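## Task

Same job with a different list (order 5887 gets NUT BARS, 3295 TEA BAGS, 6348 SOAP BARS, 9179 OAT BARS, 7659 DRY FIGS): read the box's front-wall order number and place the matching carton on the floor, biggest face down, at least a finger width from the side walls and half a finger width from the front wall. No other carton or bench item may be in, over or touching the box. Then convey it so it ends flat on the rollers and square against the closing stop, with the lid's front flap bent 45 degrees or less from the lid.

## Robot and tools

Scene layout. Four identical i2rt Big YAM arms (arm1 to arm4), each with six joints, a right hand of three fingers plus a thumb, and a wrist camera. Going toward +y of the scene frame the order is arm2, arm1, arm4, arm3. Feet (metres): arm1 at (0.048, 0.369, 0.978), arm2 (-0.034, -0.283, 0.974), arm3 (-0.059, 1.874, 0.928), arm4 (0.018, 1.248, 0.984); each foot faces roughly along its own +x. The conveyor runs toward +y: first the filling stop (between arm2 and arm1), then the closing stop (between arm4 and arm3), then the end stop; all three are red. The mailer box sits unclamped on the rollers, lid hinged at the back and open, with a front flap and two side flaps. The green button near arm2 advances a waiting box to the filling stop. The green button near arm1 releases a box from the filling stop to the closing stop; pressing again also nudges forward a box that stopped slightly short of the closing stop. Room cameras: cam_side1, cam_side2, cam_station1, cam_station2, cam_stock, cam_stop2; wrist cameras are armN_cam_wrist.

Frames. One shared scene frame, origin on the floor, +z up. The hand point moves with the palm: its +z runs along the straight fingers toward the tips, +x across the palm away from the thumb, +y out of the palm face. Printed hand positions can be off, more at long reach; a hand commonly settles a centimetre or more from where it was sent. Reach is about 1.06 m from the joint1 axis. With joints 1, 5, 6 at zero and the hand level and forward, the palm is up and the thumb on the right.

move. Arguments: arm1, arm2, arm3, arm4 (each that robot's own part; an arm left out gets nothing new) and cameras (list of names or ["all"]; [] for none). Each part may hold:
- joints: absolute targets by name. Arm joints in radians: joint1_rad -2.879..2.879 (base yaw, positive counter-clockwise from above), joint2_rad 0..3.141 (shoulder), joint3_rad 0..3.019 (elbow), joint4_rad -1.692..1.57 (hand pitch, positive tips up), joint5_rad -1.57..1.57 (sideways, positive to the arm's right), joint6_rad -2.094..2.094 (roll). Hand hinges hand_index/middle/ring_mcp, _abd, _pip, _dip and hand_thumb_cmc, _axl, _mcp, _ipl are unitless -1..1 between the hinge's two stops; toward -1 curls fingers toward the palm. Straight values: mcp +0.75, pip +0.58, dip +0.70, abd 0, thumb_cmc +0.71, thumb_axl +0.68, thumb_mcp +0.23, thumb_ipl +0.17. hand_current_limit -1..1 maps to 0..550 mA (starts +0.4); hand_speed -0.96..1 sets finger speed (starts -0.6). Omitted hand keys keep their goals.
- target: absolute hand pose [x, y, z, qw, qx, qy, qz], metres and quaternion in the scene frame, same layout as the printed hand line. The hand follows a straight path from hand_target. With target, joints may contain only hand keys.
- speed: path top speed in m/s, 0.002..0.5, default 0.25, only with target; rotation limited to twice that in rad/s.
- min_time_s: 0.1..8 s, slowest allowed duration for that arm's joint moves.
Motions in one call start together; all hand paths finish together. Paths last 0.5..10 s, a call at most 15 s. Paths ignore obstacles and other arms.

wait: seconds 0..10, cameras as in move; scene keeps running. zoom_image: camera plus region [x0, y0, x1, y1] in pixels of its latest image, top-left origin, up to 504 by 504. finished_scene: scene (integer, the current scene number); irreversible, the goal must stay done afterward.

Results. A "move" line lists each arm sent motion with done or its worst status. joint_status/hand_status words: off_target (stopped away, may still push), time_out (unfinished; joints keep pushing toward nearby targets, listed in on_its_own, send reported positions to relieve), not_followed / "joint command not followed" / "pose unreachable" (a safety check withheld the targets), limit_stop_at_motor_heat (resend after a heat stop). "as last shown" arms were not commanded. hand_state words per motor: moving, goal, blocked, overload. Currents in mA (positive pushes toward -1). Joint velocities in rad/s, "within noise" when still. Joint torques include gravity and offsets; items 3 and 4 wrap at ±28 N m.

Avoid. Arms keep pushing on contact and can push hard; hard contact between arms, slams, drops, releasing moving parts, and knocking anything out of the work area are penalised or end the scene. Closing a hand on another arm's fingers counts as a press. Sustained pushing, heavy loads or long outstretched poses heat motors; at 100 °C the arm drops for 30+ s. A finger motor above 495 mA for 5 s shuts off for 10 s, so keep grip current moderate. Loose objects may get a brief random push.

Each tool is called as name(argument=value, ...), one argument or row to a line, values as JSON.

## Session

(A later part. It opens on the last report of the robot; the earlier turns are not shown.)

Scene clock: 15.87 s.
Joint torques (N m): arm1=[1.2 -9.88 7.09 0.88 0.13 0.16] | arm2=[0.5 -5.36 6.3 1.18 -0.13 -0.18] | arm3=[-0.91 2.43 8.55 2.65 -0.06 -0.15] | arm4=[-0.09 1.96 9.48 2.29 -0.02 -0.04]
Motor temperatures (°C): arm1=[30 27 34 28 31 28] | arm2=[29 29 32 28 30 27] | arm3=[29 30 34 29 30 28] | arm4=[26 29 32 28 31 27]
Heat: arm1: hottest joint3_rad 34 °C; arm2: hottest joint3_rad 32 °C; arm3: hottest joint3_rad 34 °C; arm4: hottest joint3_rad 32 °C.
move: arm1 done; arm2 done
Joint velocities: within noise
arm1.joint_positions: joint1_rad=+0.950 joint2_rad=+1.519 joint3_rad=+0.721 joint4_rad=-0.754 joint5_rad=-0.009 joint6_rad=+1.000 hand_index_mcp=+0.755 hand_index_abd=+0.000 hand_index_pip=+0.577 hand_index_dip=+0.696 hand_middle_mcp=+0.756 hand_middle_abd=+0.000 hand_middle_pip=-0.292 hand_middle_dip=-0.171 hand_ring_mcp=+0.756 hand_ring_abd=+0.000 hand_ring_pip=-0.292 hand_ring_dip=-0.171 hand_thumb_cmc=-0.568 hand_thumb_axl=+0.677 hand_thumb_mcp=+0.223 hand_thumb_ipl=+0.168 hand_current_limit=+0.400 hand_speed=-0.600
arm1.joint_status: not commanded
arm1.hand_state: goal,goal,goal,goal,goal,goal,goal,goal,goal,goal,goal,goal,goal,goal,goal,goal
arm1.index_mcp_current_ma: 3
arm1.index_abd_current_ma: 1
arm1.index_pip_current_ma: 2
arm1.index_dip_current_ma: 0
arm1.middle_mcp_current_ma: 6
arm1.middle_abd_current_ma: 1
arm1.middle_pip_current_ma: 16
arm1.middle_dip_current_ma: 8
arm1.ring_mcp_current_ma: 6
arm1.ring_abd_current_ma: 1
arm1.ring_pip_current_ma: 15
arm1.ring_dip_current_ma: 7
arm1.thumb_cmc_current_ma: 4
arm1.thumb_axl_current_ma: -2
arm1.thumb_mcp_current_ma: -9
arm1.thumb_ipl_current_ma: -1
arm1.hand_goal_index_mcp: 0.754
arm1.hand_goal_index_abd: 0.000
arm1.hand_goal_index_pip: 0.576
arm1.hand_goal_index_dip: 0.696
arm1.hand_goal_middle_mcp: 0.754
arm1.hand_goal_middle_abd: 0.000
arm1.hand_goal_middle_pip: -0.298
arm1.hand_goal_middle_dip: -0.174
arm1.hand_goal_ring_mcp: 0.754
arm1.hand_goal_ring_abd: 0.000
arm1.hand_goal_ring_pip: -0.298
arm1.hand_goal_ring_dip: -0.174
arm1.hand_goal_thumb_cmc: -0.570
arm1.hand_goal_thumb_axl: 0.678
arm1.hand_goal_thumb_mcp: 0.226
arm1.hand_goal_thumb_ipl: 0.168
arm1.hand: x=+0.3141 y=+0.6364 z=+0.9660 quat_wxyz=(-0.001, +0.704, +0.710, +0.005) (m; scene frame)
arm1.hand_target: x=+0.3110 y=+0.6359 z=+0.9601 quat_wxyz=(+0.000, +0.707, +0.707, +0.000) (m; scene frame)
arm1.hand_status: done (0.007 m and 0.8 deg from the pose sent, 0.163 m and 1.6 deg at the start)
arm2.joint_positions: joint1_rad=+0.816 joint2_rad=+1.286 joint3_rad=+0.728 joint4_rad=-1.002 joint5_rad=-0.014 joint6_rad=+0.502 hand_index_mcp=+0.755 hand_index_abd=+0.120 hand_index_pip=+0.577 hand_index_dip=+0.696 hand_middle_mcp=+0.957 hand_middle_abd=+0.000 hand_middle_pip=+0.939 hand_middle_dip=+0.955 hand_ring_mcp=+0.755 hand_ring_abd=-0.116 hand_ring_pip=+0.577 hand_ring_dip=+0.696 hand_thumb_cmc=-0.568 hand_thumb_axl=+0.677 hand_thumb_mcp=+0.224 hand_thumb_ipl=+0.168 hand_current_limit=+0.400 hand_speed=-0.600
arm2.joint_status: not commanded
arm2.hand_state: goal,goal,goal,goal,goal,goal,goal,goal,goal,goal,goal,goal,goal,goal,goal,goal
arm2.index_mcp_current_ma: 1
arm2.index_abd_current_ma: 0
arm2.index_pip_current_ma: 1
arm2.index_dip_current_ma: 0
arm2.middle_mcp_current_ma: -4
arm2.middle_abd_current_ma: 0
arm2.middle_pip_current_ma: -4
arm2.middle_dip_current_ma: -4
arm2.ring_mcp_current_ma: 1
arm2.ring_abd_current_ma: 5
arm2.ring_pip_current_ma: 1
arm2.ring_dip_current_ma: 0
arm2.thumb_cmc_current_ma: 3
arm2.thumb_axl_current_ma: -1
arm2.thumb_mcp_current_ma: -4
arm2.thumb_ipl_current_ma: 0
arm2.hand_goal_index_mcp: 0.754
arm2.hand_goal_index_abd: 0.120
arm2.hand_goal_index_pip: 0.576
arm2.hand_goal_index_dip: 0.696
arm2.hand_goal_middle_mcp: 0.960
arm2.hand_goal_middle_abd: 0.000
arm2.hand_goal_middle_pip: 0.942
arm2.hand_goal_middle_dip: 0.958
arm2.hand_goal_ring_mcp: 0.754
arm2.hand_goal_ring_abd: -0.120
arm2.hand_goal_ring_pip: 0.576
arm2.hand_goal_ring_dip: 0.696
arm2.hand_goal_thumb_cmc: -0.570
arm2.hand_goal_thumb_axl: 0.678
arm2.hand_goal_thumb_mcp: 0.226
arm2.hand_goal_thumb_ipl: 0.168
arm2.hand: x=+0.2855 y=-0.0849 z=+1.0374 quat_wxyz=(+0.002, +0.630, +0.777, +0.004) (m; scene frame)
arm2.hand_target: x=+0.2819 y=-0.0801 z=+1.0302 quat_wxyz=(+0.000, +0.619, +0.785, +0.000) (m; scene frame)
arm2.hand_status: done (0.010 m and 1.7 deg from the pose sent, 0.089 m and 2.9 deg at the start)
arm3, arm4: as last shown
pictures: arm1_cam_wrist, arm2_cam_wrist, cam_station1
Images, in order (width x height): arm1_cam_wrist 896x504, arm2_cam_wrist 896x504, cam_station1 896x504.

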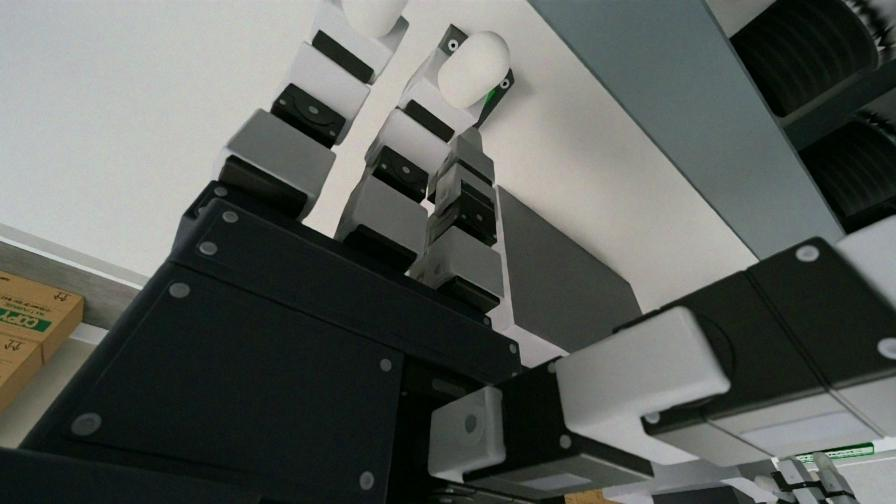

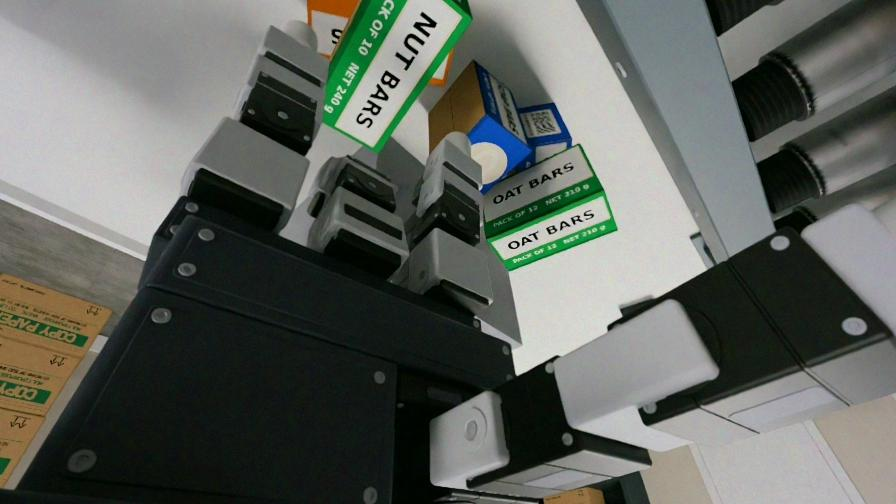

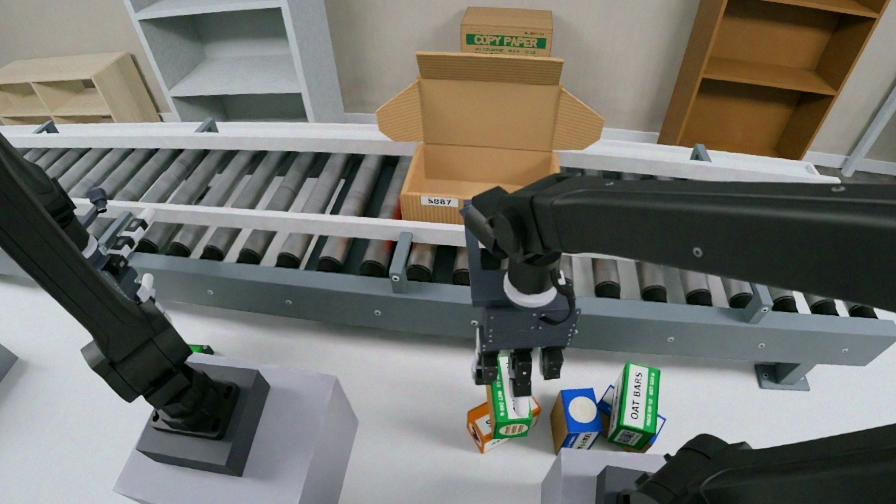

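move(
  arm2={"target": [0.281, -0.080, 0.981, 0.0, 0.6122, 0.7907, 0.0], "speed": 0.08},
  cameras=["arm2_cam_wrist", "cam_station1"],
)

zoom_image(
  camera="arm2_cam_wrist",
  region=[240, 0, 560, 240],
)

zoom_image(
  camera="cam_station1",
  region=[460, 320, 600, 460],
)

Scene clock: 18.07 s.
Joint torques (N m): arm1=[1.44 -10.64 7.1 0.81 0.12 0.16] | arm2=[-0.91 -6.95 5.49 1.26 -0.11 -0.28] | arm3=[-1.32 2.43 8.5 2.55 -0.1 -0.15] | arm4=[0.26 2.49 9.62 2.22 -0.04 -0.02]
Motor temperatures (°C): arm1=[30 27 35 28 31 28] | arm2=[29 29 32 28 30 27] | arm3=[29 30 34 29 30 28] | arm4=[26 29 32 28 31 27]
Heat: arm1: hottest joint3_rad 35 °C; arm2: hottest joint3_rad 32 °C; arm3: hottest joint3_rad 34 °C; arm4: hottest joint3_rad 32 °C.
move: arm2 done
Joint velocities: within noise
arm1, arm3, arm4: as last shown
arm1.hand_target: x=+0.3110 y=+0.6360 z=+0.9601 quat_wxyz=(+0.000, +0.707, +0.707, +0.000) (m; scene frame)
arm2.joint_positions: joint1_rad=+0.817 joint2_rad=+1.384 joint3_rad=+0.659 joint4_rad=-0.834 joint5_rad=-0.014 joint6_rad=+0.488 hand_index_mcp=+0.755 hand_index_abd=+0.120 hand_index_pip=+0.577 hand_index_dip=+0.696 hand_middle_mcp=+0.957 hand_middle_abd=+0.000 hand_middle_pip=+0.939 hand_middle_dip=+0.955 hand_ring_mcp=+0.755 hand_ring_abd=-0.116 hand_ring_pip=+0.577 hand_ring_dip=+0.696 hand_thumb_cmc=-0.568 hand_thumb_axl=+0.677 hand_thumb_mcp=+0.224 hand_thumb_ipl=+0.168 hand_current_limit=+0.400 hand_speed=-0.600
arm2.joint_status: not commanded
arm2.hand_state: goal,goal,goal,goal,goal,goal,goal,goal,goal,goal,goal,goal,goal,goal,goal,goal
arm2.index_mcp_current_ma: 1
arm2.index_abd_current_ma: 0
arm2.index_pip_current_ma: 1
arm2.index_dip_current_ma: 0
arm2.middle_mcp_current_ma: -4
arm2.middle_abd_current_ma: 0
arm2.middle_pip_current_ma: -4
arm2.middle_dip_current_ma: -4
arm2.ring_mcp_current_ma: 1
arm2.ring_abd_current_ma: 5
arm2.ring_pip_current_ma: 1
arm2.ring_dip_current_ma: 0
arm2.thumb_cmc_current_ma: 3
arm2.thumb_axl_current_ma: -1
arm2.thumb_mcp_current_ma: -4
arm2.thumb_ipl_current_ma: 0
arm2.hand_goal_index_mcp: 0.754
arm2.hand_goal_index_abd: 0.120
arm2.hand_goal_index_pip: 0.576
arm2.hand_goal_index_dip: 0.696
arm2.hand_goal_middle_mcp: 0.960
arm2.hand_goal_middle_abd: 0.000
arm2.hand_goal_middle_pip: 0.942
arm2.hand_goal_middle_dip: 0.958
arm2.hand_goal_ring_mcp: 0.754
arm2.hand_goal_ring_abd: -0.120
arm2.hand_goal_ring_pip: 0.576
arm2.hand_goal_ring_dip: 0.696
arm2.hand_goal_thumb_cmc: -0.570
arm2.hand_goal_thumb_axl: 0.678
arm2.hand_goal_thumb_mcp: 0.226
arm2.hand_goal_thumb_ipl: 0.168
arm2.hand: x=+0.2856 y=-0.0843 z=+0.9886 quat_wxyz=(+0.002, +0.624, +0.781, +0.004) (m; scene frame)
arm2.hand_target: x=+0.2809 y=-0.0802 z=+0.9813 quat_wxyz=(+0.000, +0.612, +0.791, +0.000) (m; scene frame)
arm2.hand_status: done (0.010 m and 1.8 deg from the pose sent, 0.057 m and 2.6 deg at the start)
pictures: arm2_cam_wrist, cam_station1
Images, in order (width x height): arm2_cam_wrist 896x504, cam_station1 896x504.

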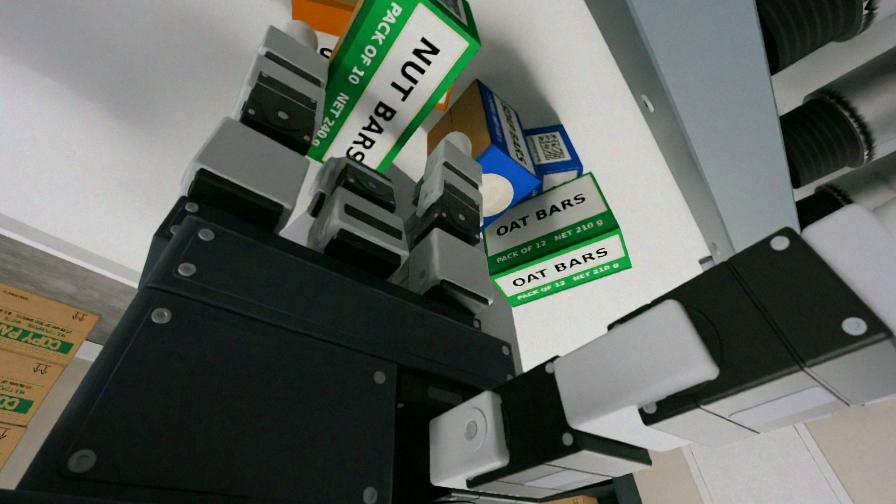

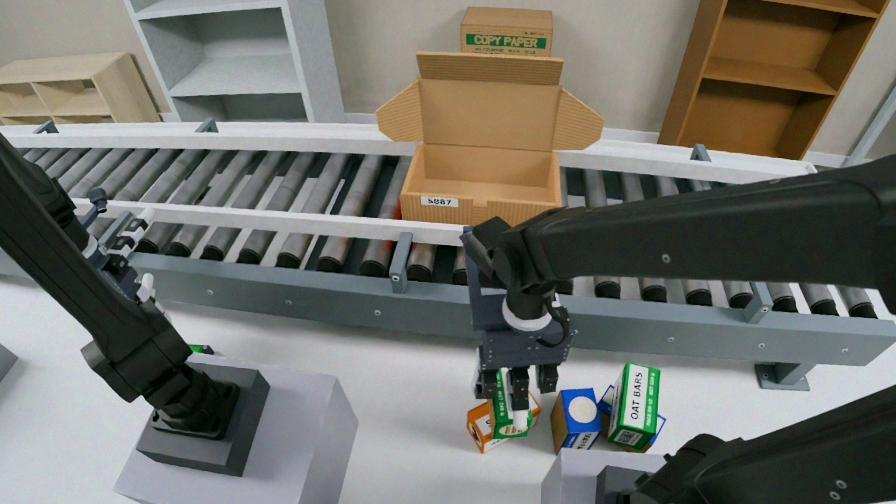

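Scaled by 1.575 from the camera's 896x504 image, which has a finer 1280x720 frame.

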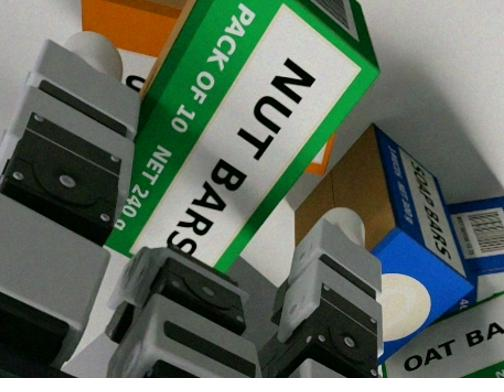

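Scaled by 3.600 from the camera's 896x504 image, which has a finer 1280x720 frame.

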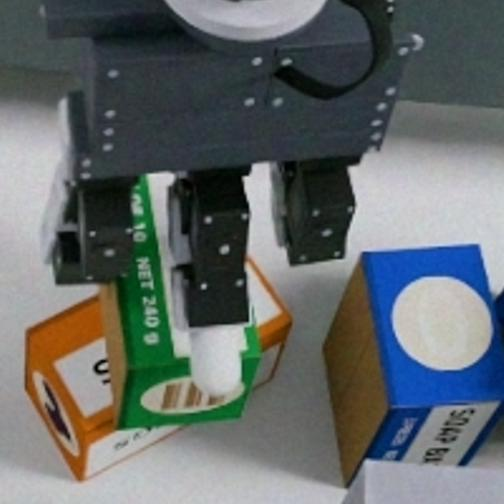

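move(
  arm2={"joints": {"hand_index_abd": -0.3, "hand_ring_abd": 0.3, "hand_current_limit": 0.75, "hand_speed": -0.85}},
  cameras=["arm2_cam_wrist", "cam_station1"],
)

zoom_image(
  camera="arm2_cam_wrist",
  region=[240, 0, 560, 240],
)

Scene clock: 21.10 s.
Joint torques (N m): arm1=[0.97 -10.17 7.08 0.92 0.17 0.17] | arm2=[0.03 -6.36 5.49 1.11 0.14 -0.25] | arm3=[-0.67 1.96 8.46 2.41 -0.06 -0.12] | arm4=[0.44 2.73 9.69 2.17 -0.02 -0.04]
Motor temperatures (°C): arm1=[30 27 35 28 31 28] | arm2=[29 29 32 28 30 27] | arm3=[29 30 34 29 30 28] | arm4=[26 29 33 28 31 27]
Heat: arm1: hottest joint3_rad 35 °C; arm2: hottest joint3_rad 32 °C; arm3: hottest joint3_rad 34 °C; arm4: hottest joint3_rad 33 °C.
move: arm2 off_target
Joint velocities: within noise
arm1, arm3, arm4: as last shown
arm2.joint_positions: joint1_rad=+0.820 joint2_rad=+1.384 joint3_rad=+0.659 joint4_rad=-0.829 joint5_rad=-0.019 joint6_rad=+0.487 hand_index_mcp=+0.754 hand_index_abd=-0.083 hand_index_pip=+0.577 hand_index_dip=+0.696 hand_middle_mcp=+0.957 hand_middle_abd=+0.000 hand_middle_pip=+0.939 hand_middle_dip=+0.955 hand_ring_mcp=+0.753 hand_ring_abd=+0.049 hand_ring_pip=+0.577 hand_ring_dip=+0.696 hand_thumb_cmc=-0.568 hand_thumb_axl=+0.677 hand_thumb_mcp=+0.224 hand_thumb_ipl=+0.168 hand_current_limit=+0.750 hand_speed=-0.850
arm2.joint_status: hand_index_abd off_target (ended at -0.083, target -0.300); hand_ring_abd off_target (ended at +0.049, target +0.300); the others done
arm2.hand_state: goal,blocked,goal,goal,goal,goal,goal,goal,goal,blocked,goal,goal,goal,goal,goal,goal
arm2.index_mcp_current_ma: 0
arm2.index_abd_current_ma: 481
arm2.index_pip_current_ma: 1
arm2.index_dip_current_ma: 0
arm2.middle_mcp_current_ma: -4
arm2.middle_abd_current_ma: 0
arm2.middle_pip_current_ma: -4
arm2.middle_dip_current_ma: -4
arm2.ring_mcp_current_ma: -1
arm2.ring_abd_current_ma: -481
arm2.ring_pip_current_ma: 1
arm2.ring_dip_current_ma: 0
arm2.thumb_cmc_current_ma: 3
arm2.thumb_axl_current_ma: -1
arm2.thumb_mcp_current_ma: -4
arm2.thumb_ipl_current_ma: 0
arm2.hand_goal_index_mcp: 0.754
arm2.hand_goal_index_abd: -0.300
arm2.hand_goal_index_pip: 0.576
arm2.hand_goal_index_dip: 0.696
arm2.hand_goal_middle_mcp: 0.960
arm2.hand_goal_middle_abd: 0.000
arm2.hand_goal_middle_pip: 0.942
arm2.hand_goal_middle_dip: 0.958
arm2.hand_goal_ring_mcp: 0.754
arm2.hand_goal_ring_abd: 0.300
arm2.hand_goal_ring_pip: 0.576
arm2.hand_goal_ring_dip: 0.696
arm2.hand_goal_thumb_cmc: -0.570
arm2.hand_goal_thumb_axl: 0.678
arm2.hand_goal_thumb_mcp: 0.226
arm2.hand_goal_thumb_ipl: 0.168
arm2.hand: x=+0.2853 y=-0.0818 z=+0.9886 quat_wxyz=(+0.000, +0.623, +0.783, +0.007) (m; scene frame)
arm2.hand_target: x=+0.2809 y=-0.0801 z=+0.9813 quat_wxyz=(+0.000, +0.612, +0.791, +0.000) (m; scene frame)
arm2.hand_status: not commanded
pictures: arm2_cam_wrist, cam_station1
Images, in order (width x height): arm2_cam_wrist 896x504, cam_station1 896x504.

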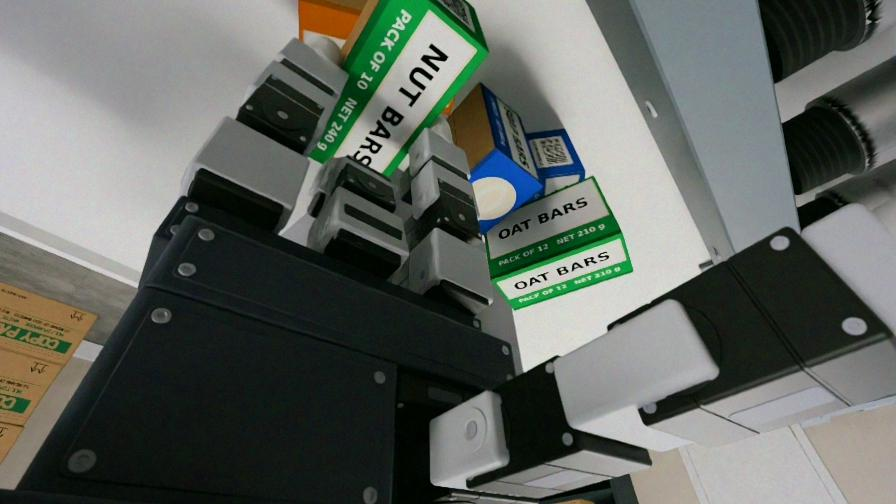

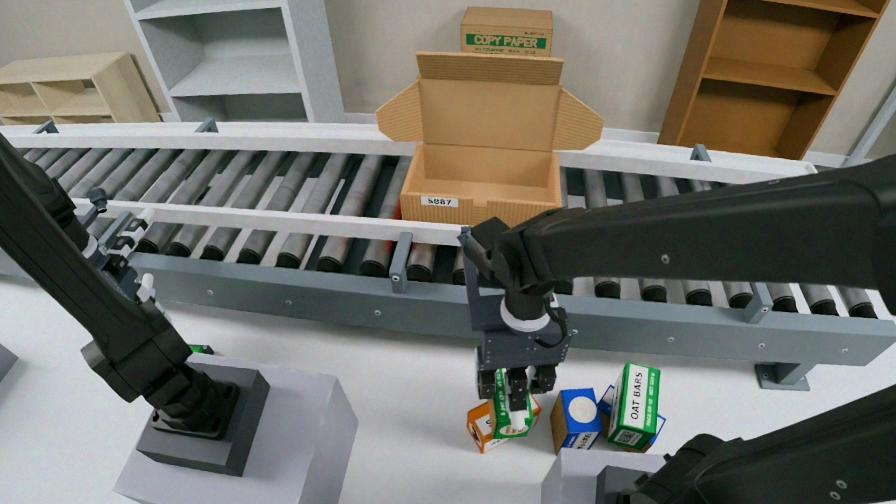

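Scaled by 1.575 from the camera's 896x504 image, which has a finer 1280x720 frame.

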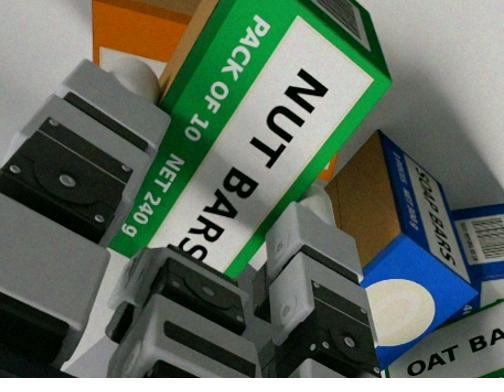

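move(
  arm2={"target": [0.287, -0.076, 1.04, 0.0, 0.6191, 0.7853, 0.0], "speed": 0.05},
  cameras=["arm2_cam_wrist", "cam_station1", "cam_side1"],
)

zoom_image(
  camera="cam_side1",
  region=[540, 200, 760, 420],
)

zoom_image(
  camera="cam_station1",
  region=[440, 310, 600, 470],
)

Scene clock: 23.57 s.
Joint torques (N m): arm1=[1.55 -10.29 7.21 0.84 0.13 0.14] | arm2=[-0.09 -8.23 10.07 -0.46 0.1 -0.07] | arm3=[-1.38 2.67 8.39 2.41 -0.08 -0.14] | arm4=[-0.15 2.84 9.63 2.22 -0.04 -0.03]
Motor temperatures (°C): arm1=[30 27 35 28 31 28] | arm2=[29 29 32 28 30 27] | arm3=[29 30 35 29 30 28] | arm4=[26 29 33 28 31 27]
Heat: arm1: hottest joint3_rad 35 °C; arm2: hottest joint3_rad 32 °C; arm3: hottest joint3_rad 35 °C; arm4: hottest joint3_rad 33 °C.
move: arm2 off_target
Joint velocities: within noise
arm1, arm3, arm4: as last shown
arm2.joint_positions: joint1_rad=+0.820 joint2_rad=+1.311 joint3_rad=+0.702 joint4_rad=-1.005 joint5_rad=-0.018 joint6_rad=+0.487 hand_index_mcp=+0.750 hand_index_abd=-0.083 hand_index_pip=+0.575 hand_index_dip=+0.696 hand_middle_mcp=+0.957 hand_middle_abd=+0.000 hand_middle_pip=+0.939 hand_middle_dip=+0.955 hand_ring_mcp=+0.751 hand_ring_abd=+0.049 hand_ring_pip=+0.576 hand_ring_dip=+0.696 hand_thumb_cmc=-0.568 hand_thumb_axl=+0.677 hand_thumb_mcp=+0.224 hand_thumb_ipl=+0.168 hand_current_limit=+0.750 hand_speed=-0.850
arm2.joint_status: not commanded
arm2.hand_state: goal,blocked,goal,goal,goal,goal,goal,goal,goal,blocked,goal,goal,goal,goal,goal,goal
arm2.index_mcp_current_ma: -6
arm2.index_abd_current_ma: 481
arm2.index_pip_current_ma: -1
arm2.index_dip_current_ma: 0
arm2.middle_mcp_current_ma: -5
arm2.middle_abd_current_ma: 0
arm2.middle_pip_current_ma: -4
arm2.middle_dip_current_ma: -4
arm2.ring_mcp_current_ma: -4
arm2.ring_abd_current_ma: -481
arm2.ring_pip_current_ma: 0
arm2.ring_dip_current_ma: 0
arm2.thumb_cmc_current_ma: 3
arm2.thumb_axl_current_ma: -1
arm2.thumb_mcp_current_ma: -4
arm2.thumb_ipl_current_ma: 0
arm2.hand_goal_index_mcp: 0.754
arm2.hand_goal_index_abd: -0.300
arm2.hand_goal_index_pip: 0.576
arm2.hand_goal_index_dip: 0.696
arm2.hand_goal_middle_mcp: 0.960
arm2.hand_goal_middle_abd: 0.000
arm2.hand_goal_middle_pip: 0.942
arm2.hand_goal_middle_dip: 0.958
arm2.hand_goal_ring_mcp: 0.754
arm2.hand_goal_ring_abd: 0.300
arm2.hand_goal_ring_pip: 0.576
arm2.hand_goal_ring_dip: 0.696
arm2.hand_goal_thumb_cmc: -0.570
arm2.hand_goal_thumb_axl: 0.678
arm2.hand_goal_thumb_mcp: 0.226
arm2.hand_goal_thumb_ipl: 0.168
arm2.hand: x=+0.2734 y=-0.0916 z=+1.0187 quat_wxyz=(-0.005, +0.623, +0.782, -0.022) (m; scene frame)
arm2.hand_target: x=+0.2864 y=-0.0764 z=+1.0401 quat_wxyz=(+0.000, +0.619, +0.785, +0.000) (m; scene frame)
arm2.hand_status: off_target (0.030 m and 2.7 deg from the pose sent, 0.052 m and 1.0 deg at the start)
pictures: arm2_cam_wrist, cam_side1, cam_station1
Images, in order (width x height): arm2_cam_wrist 896x504, cam_side1 896x504, cam_station1 896x504.

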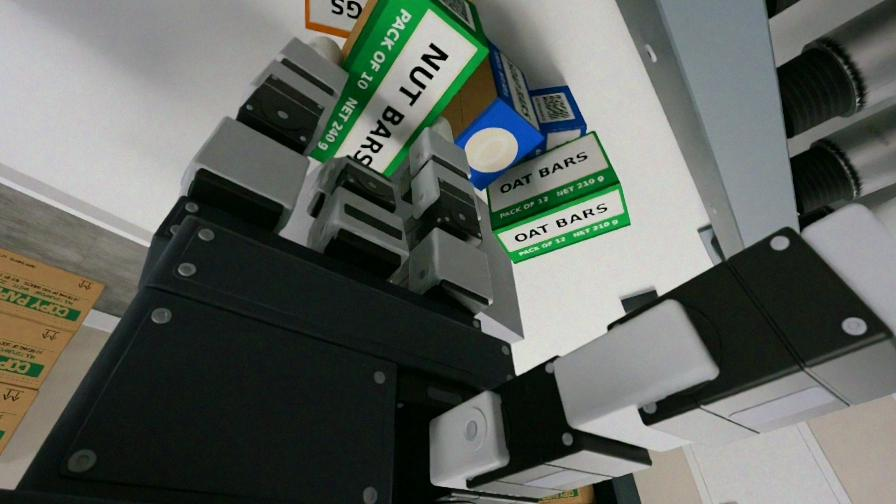

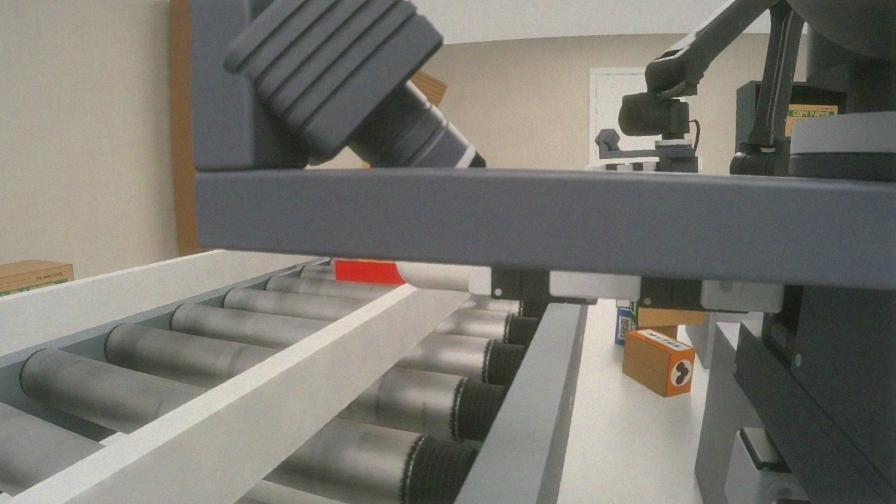

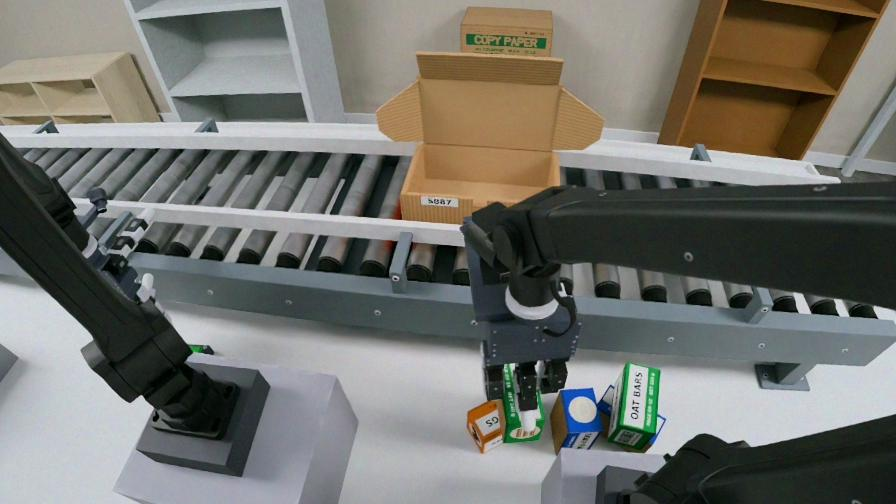

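Scaled by 2.291 from the camera's 896x504 image, which has a finer 1280x720 frame.

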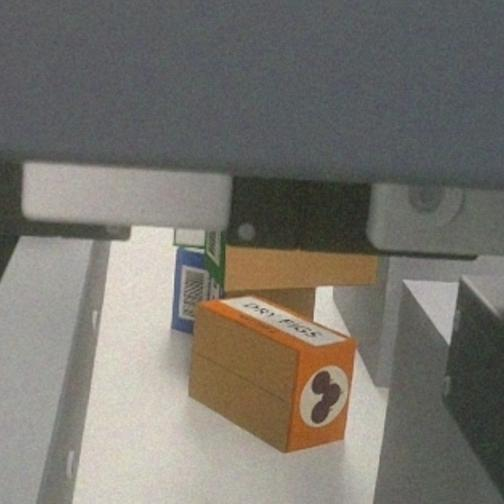

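Scaled by 3.150 from the camera's 896x504 image, which has a finer 1280x720 frame.

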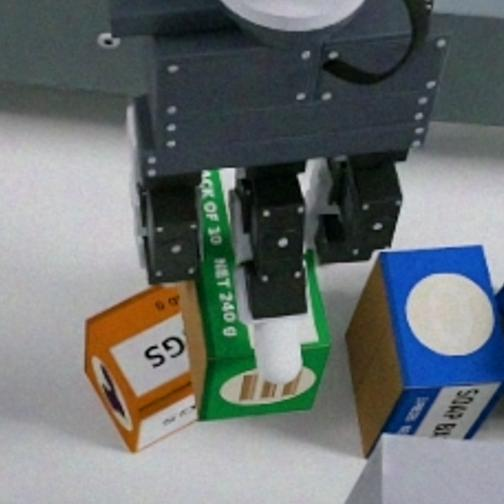

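move(
  arm2={"target": [0.30, -0.065, 1.16, 0.0, 0.6191, 0.7853, 0.0], "speed": 0.09},
  cameras=["arm2_cam_wrist", "cam_station1", "cam_stock"],
)

zoom_image(
  camera="arm2_cam_wrist",
  region=[240, 0, 560, 240],
)

zoom_image(
  camera="cam_station1",
  region=[420, 240, 620, 440],
)

Scene clock: 25.87 s.
Joint torques (N m): arm1=[1.03 -10.05 7.06 0.9 0.17 0.17] | arm2=[-1.9 -8.18 11.86 -0.34 0.13 -0.09] | arm3=[-1.14 2.2 8.54 2.5 -0.07 -0.13] | arm4=[0.21 2.43 9.48 2.19 0 -0.04]
Motor temperatures (°C): arm1=[30 27 35 28 31 28] | arm2=[29 29 33 27 30 27] | arm3=[29 30 35 29 30 28] | arm4=[26 29 33 28 31 27]
Heat: arm1: hottest joint3_rad 35 °C; arm2: hottest joint3_rad 33 °C; arm3: hottest joint3_rad 35 °C; arm4: hottest joint3_rad 33 °C.
move: arm2 off_target
Joint velocities: within noise
arm1, arm3, arm4: as last shown
arm2.joint_positions: joint1_rad=+0.820 joint2_rad=+1.224 joint3_rad=+0.960 joint4_rad=-1.356 joint5_rad=-0.018 joint6_rad=+0.487 hand_index_mcp=+0.750 hand_index_abd=-0.083 hand_index_pip=+0.575 hand_index_dip=+0.696 hand_middle_mcp=+0.957 hand_middle_abd=+0.000 hand_middle_pip=+0.939 hand_middle_dip=+0.955 hand_ring_mcp=+0.751 hand_ring_abd=+0.049 hand_ring_pip=+0.576 hand_ring_dip=+0.696 hand_thumb_cmc=-0.568 hand_thumb_axl=+0.677 hand_thumb_mcp=+0.224 hand_thumb_ipl=+0.168 hand_current_limit=+0.750 hand_speed=-0.850
arm2.joint_status: not commanded
arm2.hand_state: goal,blocked,goal,goal,goal,goal,goal,goal,goal,blocked,goal,goal,goal,goal,goal,goal
arm2.index_mcp_current_ma: -6
arm2.index_abd_current_ma: 481
arm2.index_pip_current_ma: -1
arm2.index_dip_current_ma: 0
arm2.middle_mcp_current_ma: -5
arm2.middle_abd_current_ma: 0
arm2.middle_pip_current_ma: -4
arm2.middle_dip_current_ma: -4
arm2.ring_mcp_current_ma: -4
arm2.ring_abd_current_ma: -481
arm2.ring_pip_current_ma: 0
arm2.ring_dip_current_ma: 0
arm2.thumb_cmc_current_ma: 3
arm2.thumb_axl_current_ma: -1
arm2.thumb_mcp_current_ma: -4
arm2.thumb_ipl_current_ma: 0
arm2.hand_goal_index_mcp: 0.754
arm2.hand_goal_index_abd: -0.300
arm2.hand_goal_index_pip: 0.576
arm2.hand_goal_index_dip: 0.696
arm2.hand_goal_middle_mcp: 0.960
arm2.hand_goal_middle_abd: 0.000
arm2.hand_goal_middle_pip: 0.942
arm2.hand_goal_middle_dip: 0.958
arm2.hand_goal_ring_mcp: 0.754
arm2.hand_goal_ring_abd: 0.300
arm2.hand_goal_ring_pip: 0.576
arm2.hand_goal_ring_dip: 0.696
arm2.hand_goal_thumb_cmc: -0.570
arm2.hand_goal_thumb_axl: 0.678
arm2.hand_goal_thumb_mcp: 0.226
arm2.hand_goal_thumb_ipl: 0.168
arm2.hand: x=+0.2882 y=-0.0765 z=+1.1329 quat_wxyz=(-0.006, +0.623, +0.782, -0.025) (m; scene frame)
arm2.hand_target: x=+0.2991 y=-0.0657 z=+1.1599 quat_wxyz=(+0.000, +0.619, +0.785, +0.000) (m; scene frame)
arm2.hand_status: off_target (0.032 m and 3.0 deg from the pose sent, 0.146 m and 2.7 deg at the start)
pictures: arm2_cam_wrist, cam_station1, cam_stock
Images, in order (width x height): arm2_cam_wrist 896x504, cam_station1 896x504, cam_stock 896x504.

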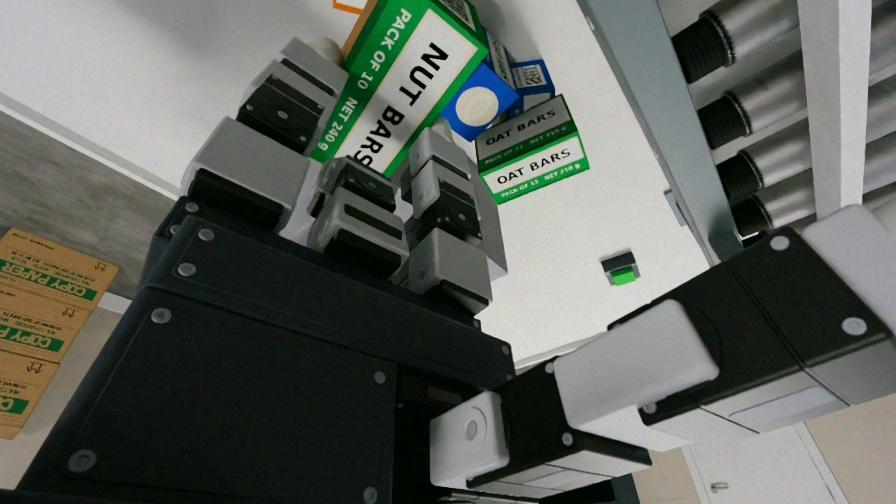

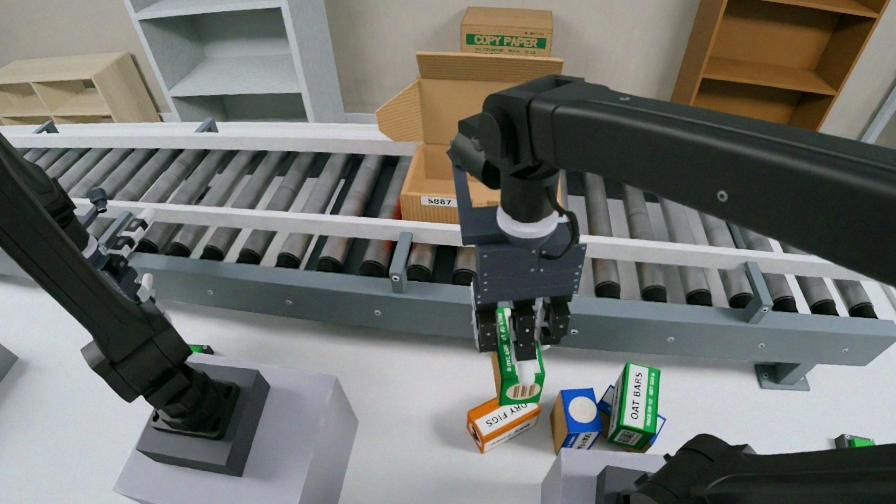

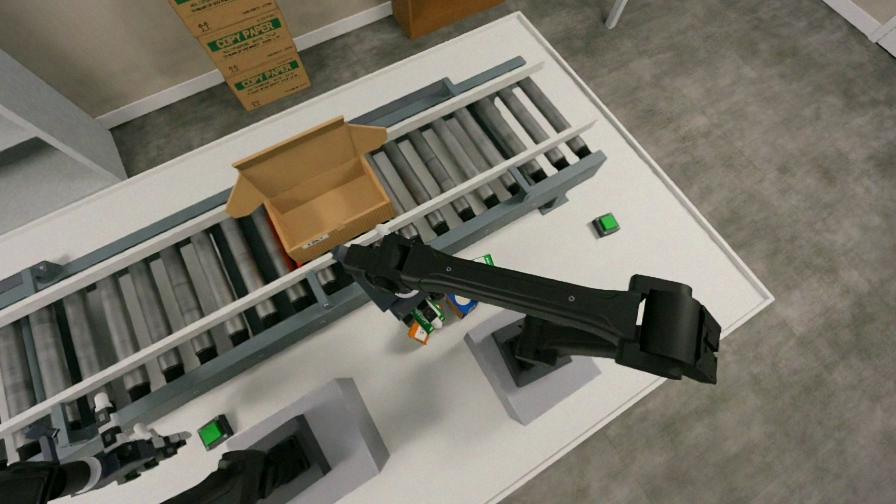

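Scaled by 1.575 from the camera's 896x504 image, which has a finer 1280x720 frame.

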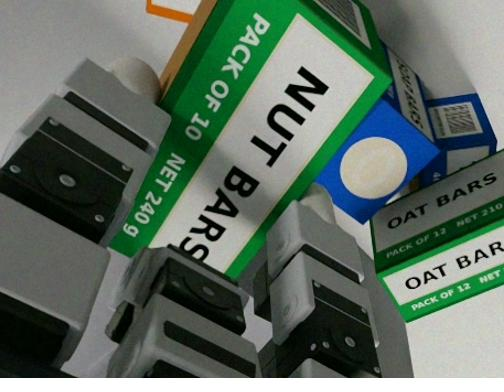

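Scaled by 2.520 from the camera's 896x504 image, which has a finer 1280x720 frame.

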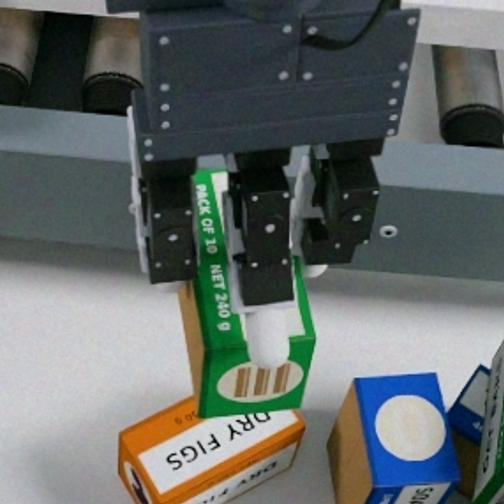

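move(
  arm2={"target": [0.30, -0.42, 1.19, 0.0, 0.766, 0.6428, 0.0], "speed": 0.2},
  cameras=["arm2_cam_wrist"],
)

move(
  arm2={"target": [0.245, -0.645, 1.00, -0.1984, 0.8003, 0.4255, 0.3731], "speed": 0.18},
  cameras=["arm2_cam_wrist", "cam_station1", "cam_stock"],
)

Scene clock: 29.20 s.
Joint torques (N m): arm1=[1.32 -10.7 7.09 0.9 0.13 0.15] | arm2=[-1.26 -4.31 12.37 0.01 -0.19 -0.2] | arm3=[-0.91 2.55 8.42 2.52 -0.08 -0.18] | arm4=[0.21 2.49 9.59 2.19 -0.05 -0.03]
Motor temperatures (°C): arm1=[30 27 35 28 31 28] | arm2=[29 30 33 27 30 27] | arm3=[29 30 35 29 30 28] | arm4=[26 29 34 28 31 27]
Heat: arm1: hottest joint3_rad 35 °C; arm2: hottest joint3_rad 33 °C; arm3: hottest joint3_rad 35 °C; arm4: hottest joint3_rad 34 °C.
move: arm2 off_target
Joint velocities: within noise
arm1, arm3, arm4: as last shown
arm2.joint_positions: joint1_rad=-0.270 joint2_rad=+1.059 joint3_rad=+0.914 joint4_rad=-1.481 joint5_rad=-0.006 joint6_rad=-0.195 hand_index_mcp=+0.750 hand_index_abd=-0.083 hand_index_pip=+0.575 hand_index_dip=+0.696 hand_middle_mcp=+0.957 hand_middle_abd=+0.000 hand_middle_pip=+0.939 hand_middle_dip=+0.955 hand_ring_mcp=+0.751 hand_ring_abd=+0.049 hand_ring_pip=+0.576 hand_ring_dip=+0.696 hand_thumb_cmc=-0.569 hand_thumb_axl=+0.677 hand_thumb_mcp=+0.224 hand_thumb_ipl=+0.168 hand_current_limit=+0.750 hand_speed=-0.850
arm2.joint_status: not commanded
arm2.hand_state: goal,blocked,goal,goal,goal,goal,goal,goal,goal,blocked,goal,goal,goal,goal,goal,goal
arm2.index_mcp_current_ma: -6
arm2.index_abd_current_ma: 481
arm2.index_pip_current_ma: -1
arm2.index_dip_current_ma: 0
arm2.middle_mcp_current_ma: -5
arm2.middle_abd_current_ma: 0
arm2.middle_pip_current_ma: -4
arm2.middle_dip_current_ma: -4
arm2.ring_mcp_current_ma: -4
arm2.ring_abd_current_ma: -481
arm2.ring_pip_current_ma: 0
arm2.ring_dip_current_ma: 0
arm2.thumb_cmc_current_ma: 2
arm2.thumb_axl_current_ma: -1
arm2.thumb_mcp_current_ma: -4
arm2.thumb_ipl_current_ma: 0
arm2.hand_goal_index_mcp: 0.754
arm2.hand_goal_index_abd: -0.300
arm2.hand_goal_index_pip: 0.576
arm2.hand_goal_index_dip: 0.696
arm2.hand_goal_middle_mcp: 0.960
arm2.hand_goal_middle_abd: 0.000
arm2.hand_goal_middle_pip: 0.942
arm2.hand_goal_middle_dip: 0.958
arm2.hand_goal_ring_mcp: 0.754
arm2.hand_goal_ring_abd: 0.300
arm2.hand_goal_ring_pip: 0.576
arm2.hand_goal_ring_dip: 0.696
arm2.hand_goal_thumb_cmc: -0.570
arm2.hand_goal_thumb_axl: 0.678
arm2.hand_goal_thumb_mcp: 0.226
arm2.hand_goal_thumb_ipl: 0.168
arm2.hand: x=+0.2861 y=-0.4128 z=+1.1653 quat_wxyz=(-0.018, +0.768, +0.640, -0.012) (m; scene frame)
arm2.hand_target: x=+0.2990 y=-0.4197 z=+1.1899 quat_wxyz=(+0.001, +0.766, +0.643, +0.000) (m; scene frame)
arm2.hand_status: off_target (0.029 m and 2.5 deg from the pose sent, 0.348 m and 23.1 deg at the start)
pictures: arm2_cam_wrist
Images, in order (width x height): arm2_cam_wrist 896x504.

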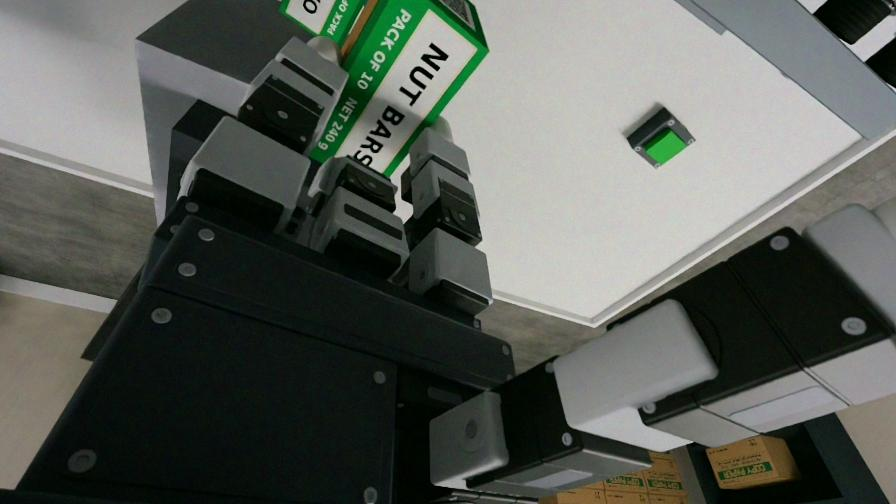

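Scene clock: 32.77 s.
Joint torques (N m): arm1=[1.79 -9.99 7.02 0.87 0.12 0.16] | arm2=[-1.2 -12.57 7.3 -2.4 -1.38 -0.31] | arm3=[-1.03 2.14 8.57 2.5 -0.06 -0.13] | arm4=[0.21 1.9 9.58 2.36 -0.02 -0.03]
Motor temperatures (°C): arm1=[30 27 35 28 31 28] | arm2=[29 30 33 27 30 27] | arm3=[29 30 36 29 30 28] | arm4=[26 29 34 28 31 27]
Heat: arm1: hottest joint3_rad 35 °C; arm2: hottest joint3_rad 33 °C; arm3: hottest joint3_rad 36 °C; arm4: hottest joint3_rad 34 °C.
move: arm2 off_target
Joint velocities: within noise
arm1: as last shown
arm2.joint_positions: joint1_rad=-1.123 joint2_rad=+1.875 joint3_rad=+1.099 joint4_rad=-1.417 joint5_rad=-0.645 joint6_rad=-0.839 hand_index_mcp=+0.752 hand_index_abd=-0.083 hand_index_pip=+0.575 hand_index_dip=+0.696 hand_middle_mcp=+0.957 hand_middle_abd=+0.000 hand_middle_pip=+0.939 hand_middle_dip=+0.955 hand_ring_mcp=+0.751 hand_ring_abd=+0.051 hand_ring_pip=+0.576 hand_ring_dip=+0.696 hand_thumb_cmc=-0.565 hand_thumb_axl=+0.677 hand_thumb_mcp=+0.224 hand_thumb_ipl=+0.168 hand_current_limit=+0.750 hand_speed=-0.850
arm2.joint_status: not commanded
arm2.hand_state: goal,blocked,goal,goal,goal,goal,goal,goal,goal,blocked,goal,goal,goal,goal,goal,goal
arm2.index_mcp_current_ma: -2
arm2.index_abd_current_ma: 481
arm2.index_pip_current_ma: -1
arm2.index_dip_current_ma: 0
arm2.middle_mcp_current_ma: -5
arm2.middle_abd_current_ma: 0
arm2.middle_pip_current_ma: -4
arm2.middle_dip_current_ma: -4
arm2.ring_mcp_current_ma: -4
arm2.ring_abd_current_ma: -481
arm2.ring_pip_current_ma: 0
arm2.ring_dip_current_ma: 0
arm2.thumb_cmc_current_ma: 9
arm2.thumb_axl_current_ma: -1
arm2.thumb_mcp_current_ma: -4
arm2.thumb_ipl_current_ma: 0
arm2.hand_goal_index_mcp: 0.754
arm2.hand_goal_index_abd: -0.300
arm2.hand_goal_index_pip: 0.576
arm2.hand_goal_index_dip: 0.696
arm2.hand_goal_middle_mcp: 0.960
arm2.hand_goal_middle_abd: 0.000
arm2.hand_goal_middle_pip: 0.942
arm2.hand_goal_middle_dip: 0.958
arm2.hand_goal_ring_mcp: 0.754
arm2.hand_goal_ring_abd: 0.300
arm2.hand_goal_ring_pip: 0.576
arm2.hand_goal_ring_dip: 0.696
arm2.hand_goal_thumb_cmc: -0.570
arm2.hand_goal_thumb_axl: 0.678
arm2.hand_goal_thumb_mcp: 0.226
arm2.hand_goal_thumb_ipl: 0.168
arm2.hand: x=+0.2428 y=-0.6356 z=+0.9931 quat_wxyz=(-0.200, +0.804, +0.425, +0.364) (m; scene frame)
arm2.hand_target: x=+0.2448 y=-0.6449 z=+1.0001 quat_wxyz=(-0.198, +0.801, +0.425, +0.373) (m; scene frame)
arm2.hand_status: off_target (0.012 m and 1.1 deg from the pose sent, 0.288 m and 55.2 deg at the start)
arm3.joint_positions: joint1_rad=-0.138 joint2_rad=+0.629 joint3_rad=+1.450 joint4_rad=-1.193 joint5_rad=+0.056 joint6_rad=+1.125 hand_index_mcp=+0.755 hand_index_abd=+0.001 hand_index_pip=+0.577 hand_index_dip=+0.696 hand_middle_mcp=+0.755 hand_middle_abd=+0.001 hand_middle_pip=+0.577 hand_middle_dip=+0.696 hand_ring_mcp=+0.755 hand_ring_abd=+0.001 hand_ring_pip=+0.577 hand_ring_dip=+0.696 hand_thumb_cmc=+0.715 hand_thumb_axl=+0.677 hand_thumb_mcp=+0.226 hand_thumb_ipl=+0.168 hand_current_limit=+0.400 hand_speed=-0.600
arm3.joint_status: not commanded
arm3.hand_state: goal,goal,goal,goal,goal,goal,goal,goal,goal,goal,goal,goal,goal,goal,goal,goal
arm3.index_mcp_current_ma: 5
arm3.index_abd_current_ma: 3
arm3.index_pip_current_ma: 3
arm3.index_dip_current_ma: 0
arm3.middle_mcp_current_ma: 5
arm3.middle_abd_current_ma: 3
arm3.middle_pip_current_ma: 3
arm3.middle_dip_current_ma: 0
arm3.ring_mcp_current_ma: 5
arm3.ring_abd_current_ma: 3
arm3.ring_pip_current_ma: 3
arm3.ring_dip_current_ma: 0
arm3.thumb_cmc_current_ma: 4
arm3.thumb_axl_current_ma: -4
arm3.thumb_mcp_current_ma: -1
arm3.thumb_ipl_current_ma: -2
arm3.hand_goal_index_mcp: 0.754
arm3.hand_goal_index_abd: 0.000
arm3.hand_goal_index_pip: 0.576
arm3.hand_goal_index_dip: 0.696
arm3.hand_goal_middle_mcp: 0.754
arm3.hand_goal_middle_abd: 0.000
arm3.hand_goal_middle_pip: 0.576
arm3.hand_goal_middle_dip: 0.696
arm3.hand_goal_ring_mcp: 0.754
arm3.hand_goal_ring_abd: 0.000
arm3.hand_goal_ring_pip: 0.576
arm3.hand_goal_ring_dip: 0.696
arm3.hand_goal_thumb_cmc: 0.714
arm3.hand_goal_thumb_axl: 0.678
arm3.hand_goal_thumb_mcp: 0.226
arm3.hand_goal_thumb_ipl: 0.168
arm3.hand: x=+0.1627 y=+1.7344 z=+1.5442 quat_wxyz=(+0.213, +0.821, +0.080, +0.523) (m; scene frame)
arm3.hand_target: x=+0.1588 y=+1.7354 z=+1.5563 quat_wxyz=(+0.217, +0.813, +0.079, +0.534) (m; scene frame)
arm3.hand_status: not commanded
arm4.joint_positions: joint1_rad=+0.013 joint2_rad=+0.618 joint3_rad=+1.350 joint4_rad=-1.136 joint5_rad=-0.024 joint6_rad=+1.077 hand_index_mcp=+0.755 hand_index_abd=+0.001 hand_index_pip=+0.577 hand_index_dip=+0.696 hand_middle_mcp=+0.755 hand_middle_abd=+0.001 hand_middle_pip=+0.577 hand_middle_dip=+0.696 hand_ring_mcp=+0.755 hand_ring_abd=+0.001 hand_ring_pip=+0.577 hand_ring_dip=+0.696 hand_thumb_cmc=+0.715 hand_thumb_axl=+0.677 hand_thumb_mcp=+0.226 hand_thumb_ipl=+0.168 hand_current_limit=+0.400 hand_speed=-0.600
arm4.joint_status: not commanded
arm4.hand_state: goal,goal,goal,goal,goal,goal,goal,goal,goal,goal,goal,goal,goal,goal,goal,goal
arm4.index_mcp_current_ma: 5
arm4.index_abd_current_ma: 2
arm4.index_pip_current_ma: 2
arm4.index_dip_current_ma: 0
arm4.middle_mcp_current_ma: 4
arm4.middle_abd_current_ma: 2
arm4.middle_pip_current_ma: 2
arm4.middle_dip_current_ma: 0
arm4.ring_mcp_current_ma: 4
arm4.ring_abd_current_ma: 1
arm4.ring_pip_current_ma: 2
arm4.ring_dip_current_ma: 0
arm4.thumb_cmc_current_ma: 3
arm4.thumb_axl_current_ma: -2
arm4.thumb_mcp_current_ma: -1
arm4.thumb_ipl_current_ma: -1
arm4.hand_goal_index_mcp: 0.754
arm4.hand_goal_index_abd: 0.000
arm4.hand_goal_index_pip: 0.576
arm4.hand_goal_index_dip: 0.696
arm4.hand_goal_middle_mcp: 0.754
arm4.hand_goal_middle_abd: 0.000
arm4.hand_goal_middle_pip: 0.576
arm4.hand_goal_middle_dip: 0.696
arm4.hand_goal_ring_mcp: 0.754
arm4.hand_goal_ring_abd: 0.000
arm4.hand_goal_ring_pip: 0.576
arm4.hand_goal_ring_dip: 0.696
arm4.hand_goal_thumb_cmc: 0.714
arm4.hand_goal_thumb_axl: 0.678
arm4.hand_goal_thumb_mcp: 0.226
arm4.hand_goal_thumb_ipl: 0.168
arm4.hand: x=+0.3003 y=+1.1905 z=+1.5642 quat_wxyz=(+0.100, +0.798, +0.246, +0.540) (m; scene frame)
arm4.hand_target: x=+0.2970 y=+1.1902 z=+1.5748 quat_wxyz=(+0.102, +0.792, +0.244, +0.550) (m; scene frame)
arm4.hand_status: not commanded
pictures: arm2_cam_wrist, cam_station1, cam_stock
Images, in order (width x height): arm2_cam_wrist 896x504, cam_station1 896x504, cam_stock 896x504.

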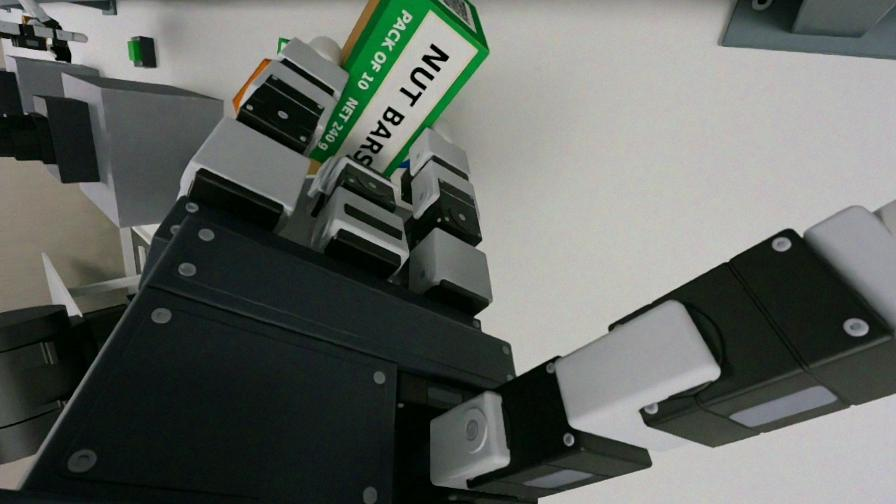

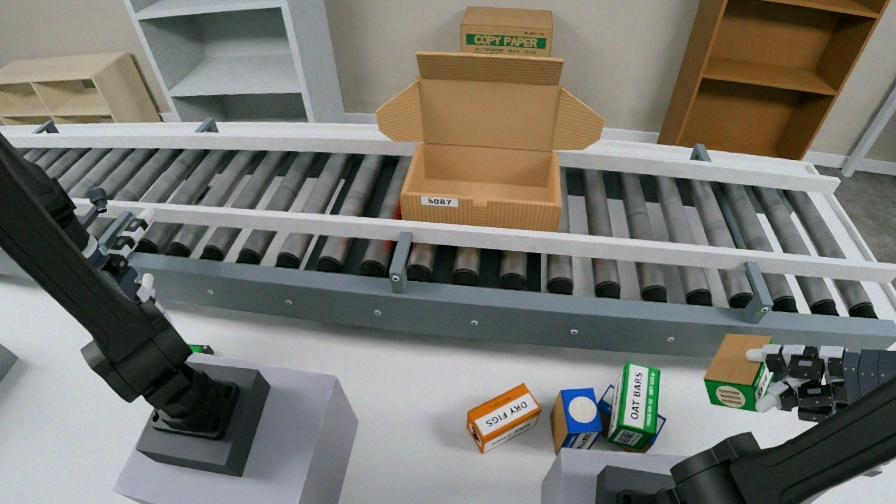

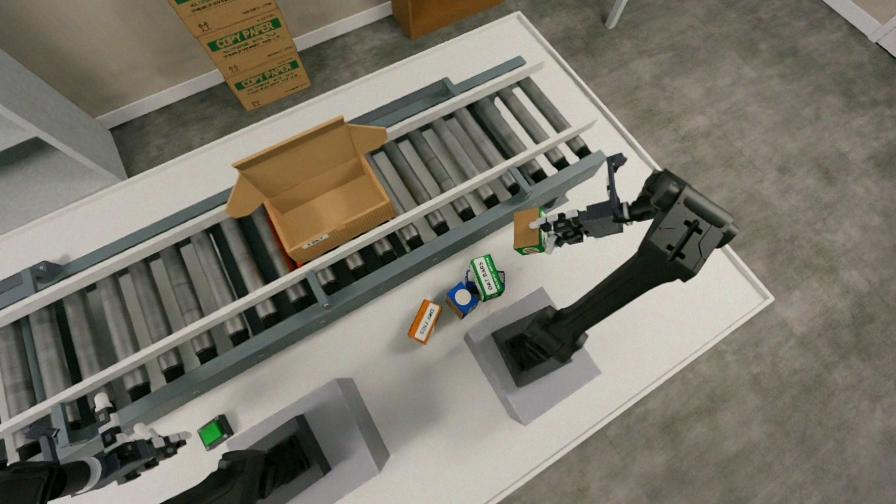

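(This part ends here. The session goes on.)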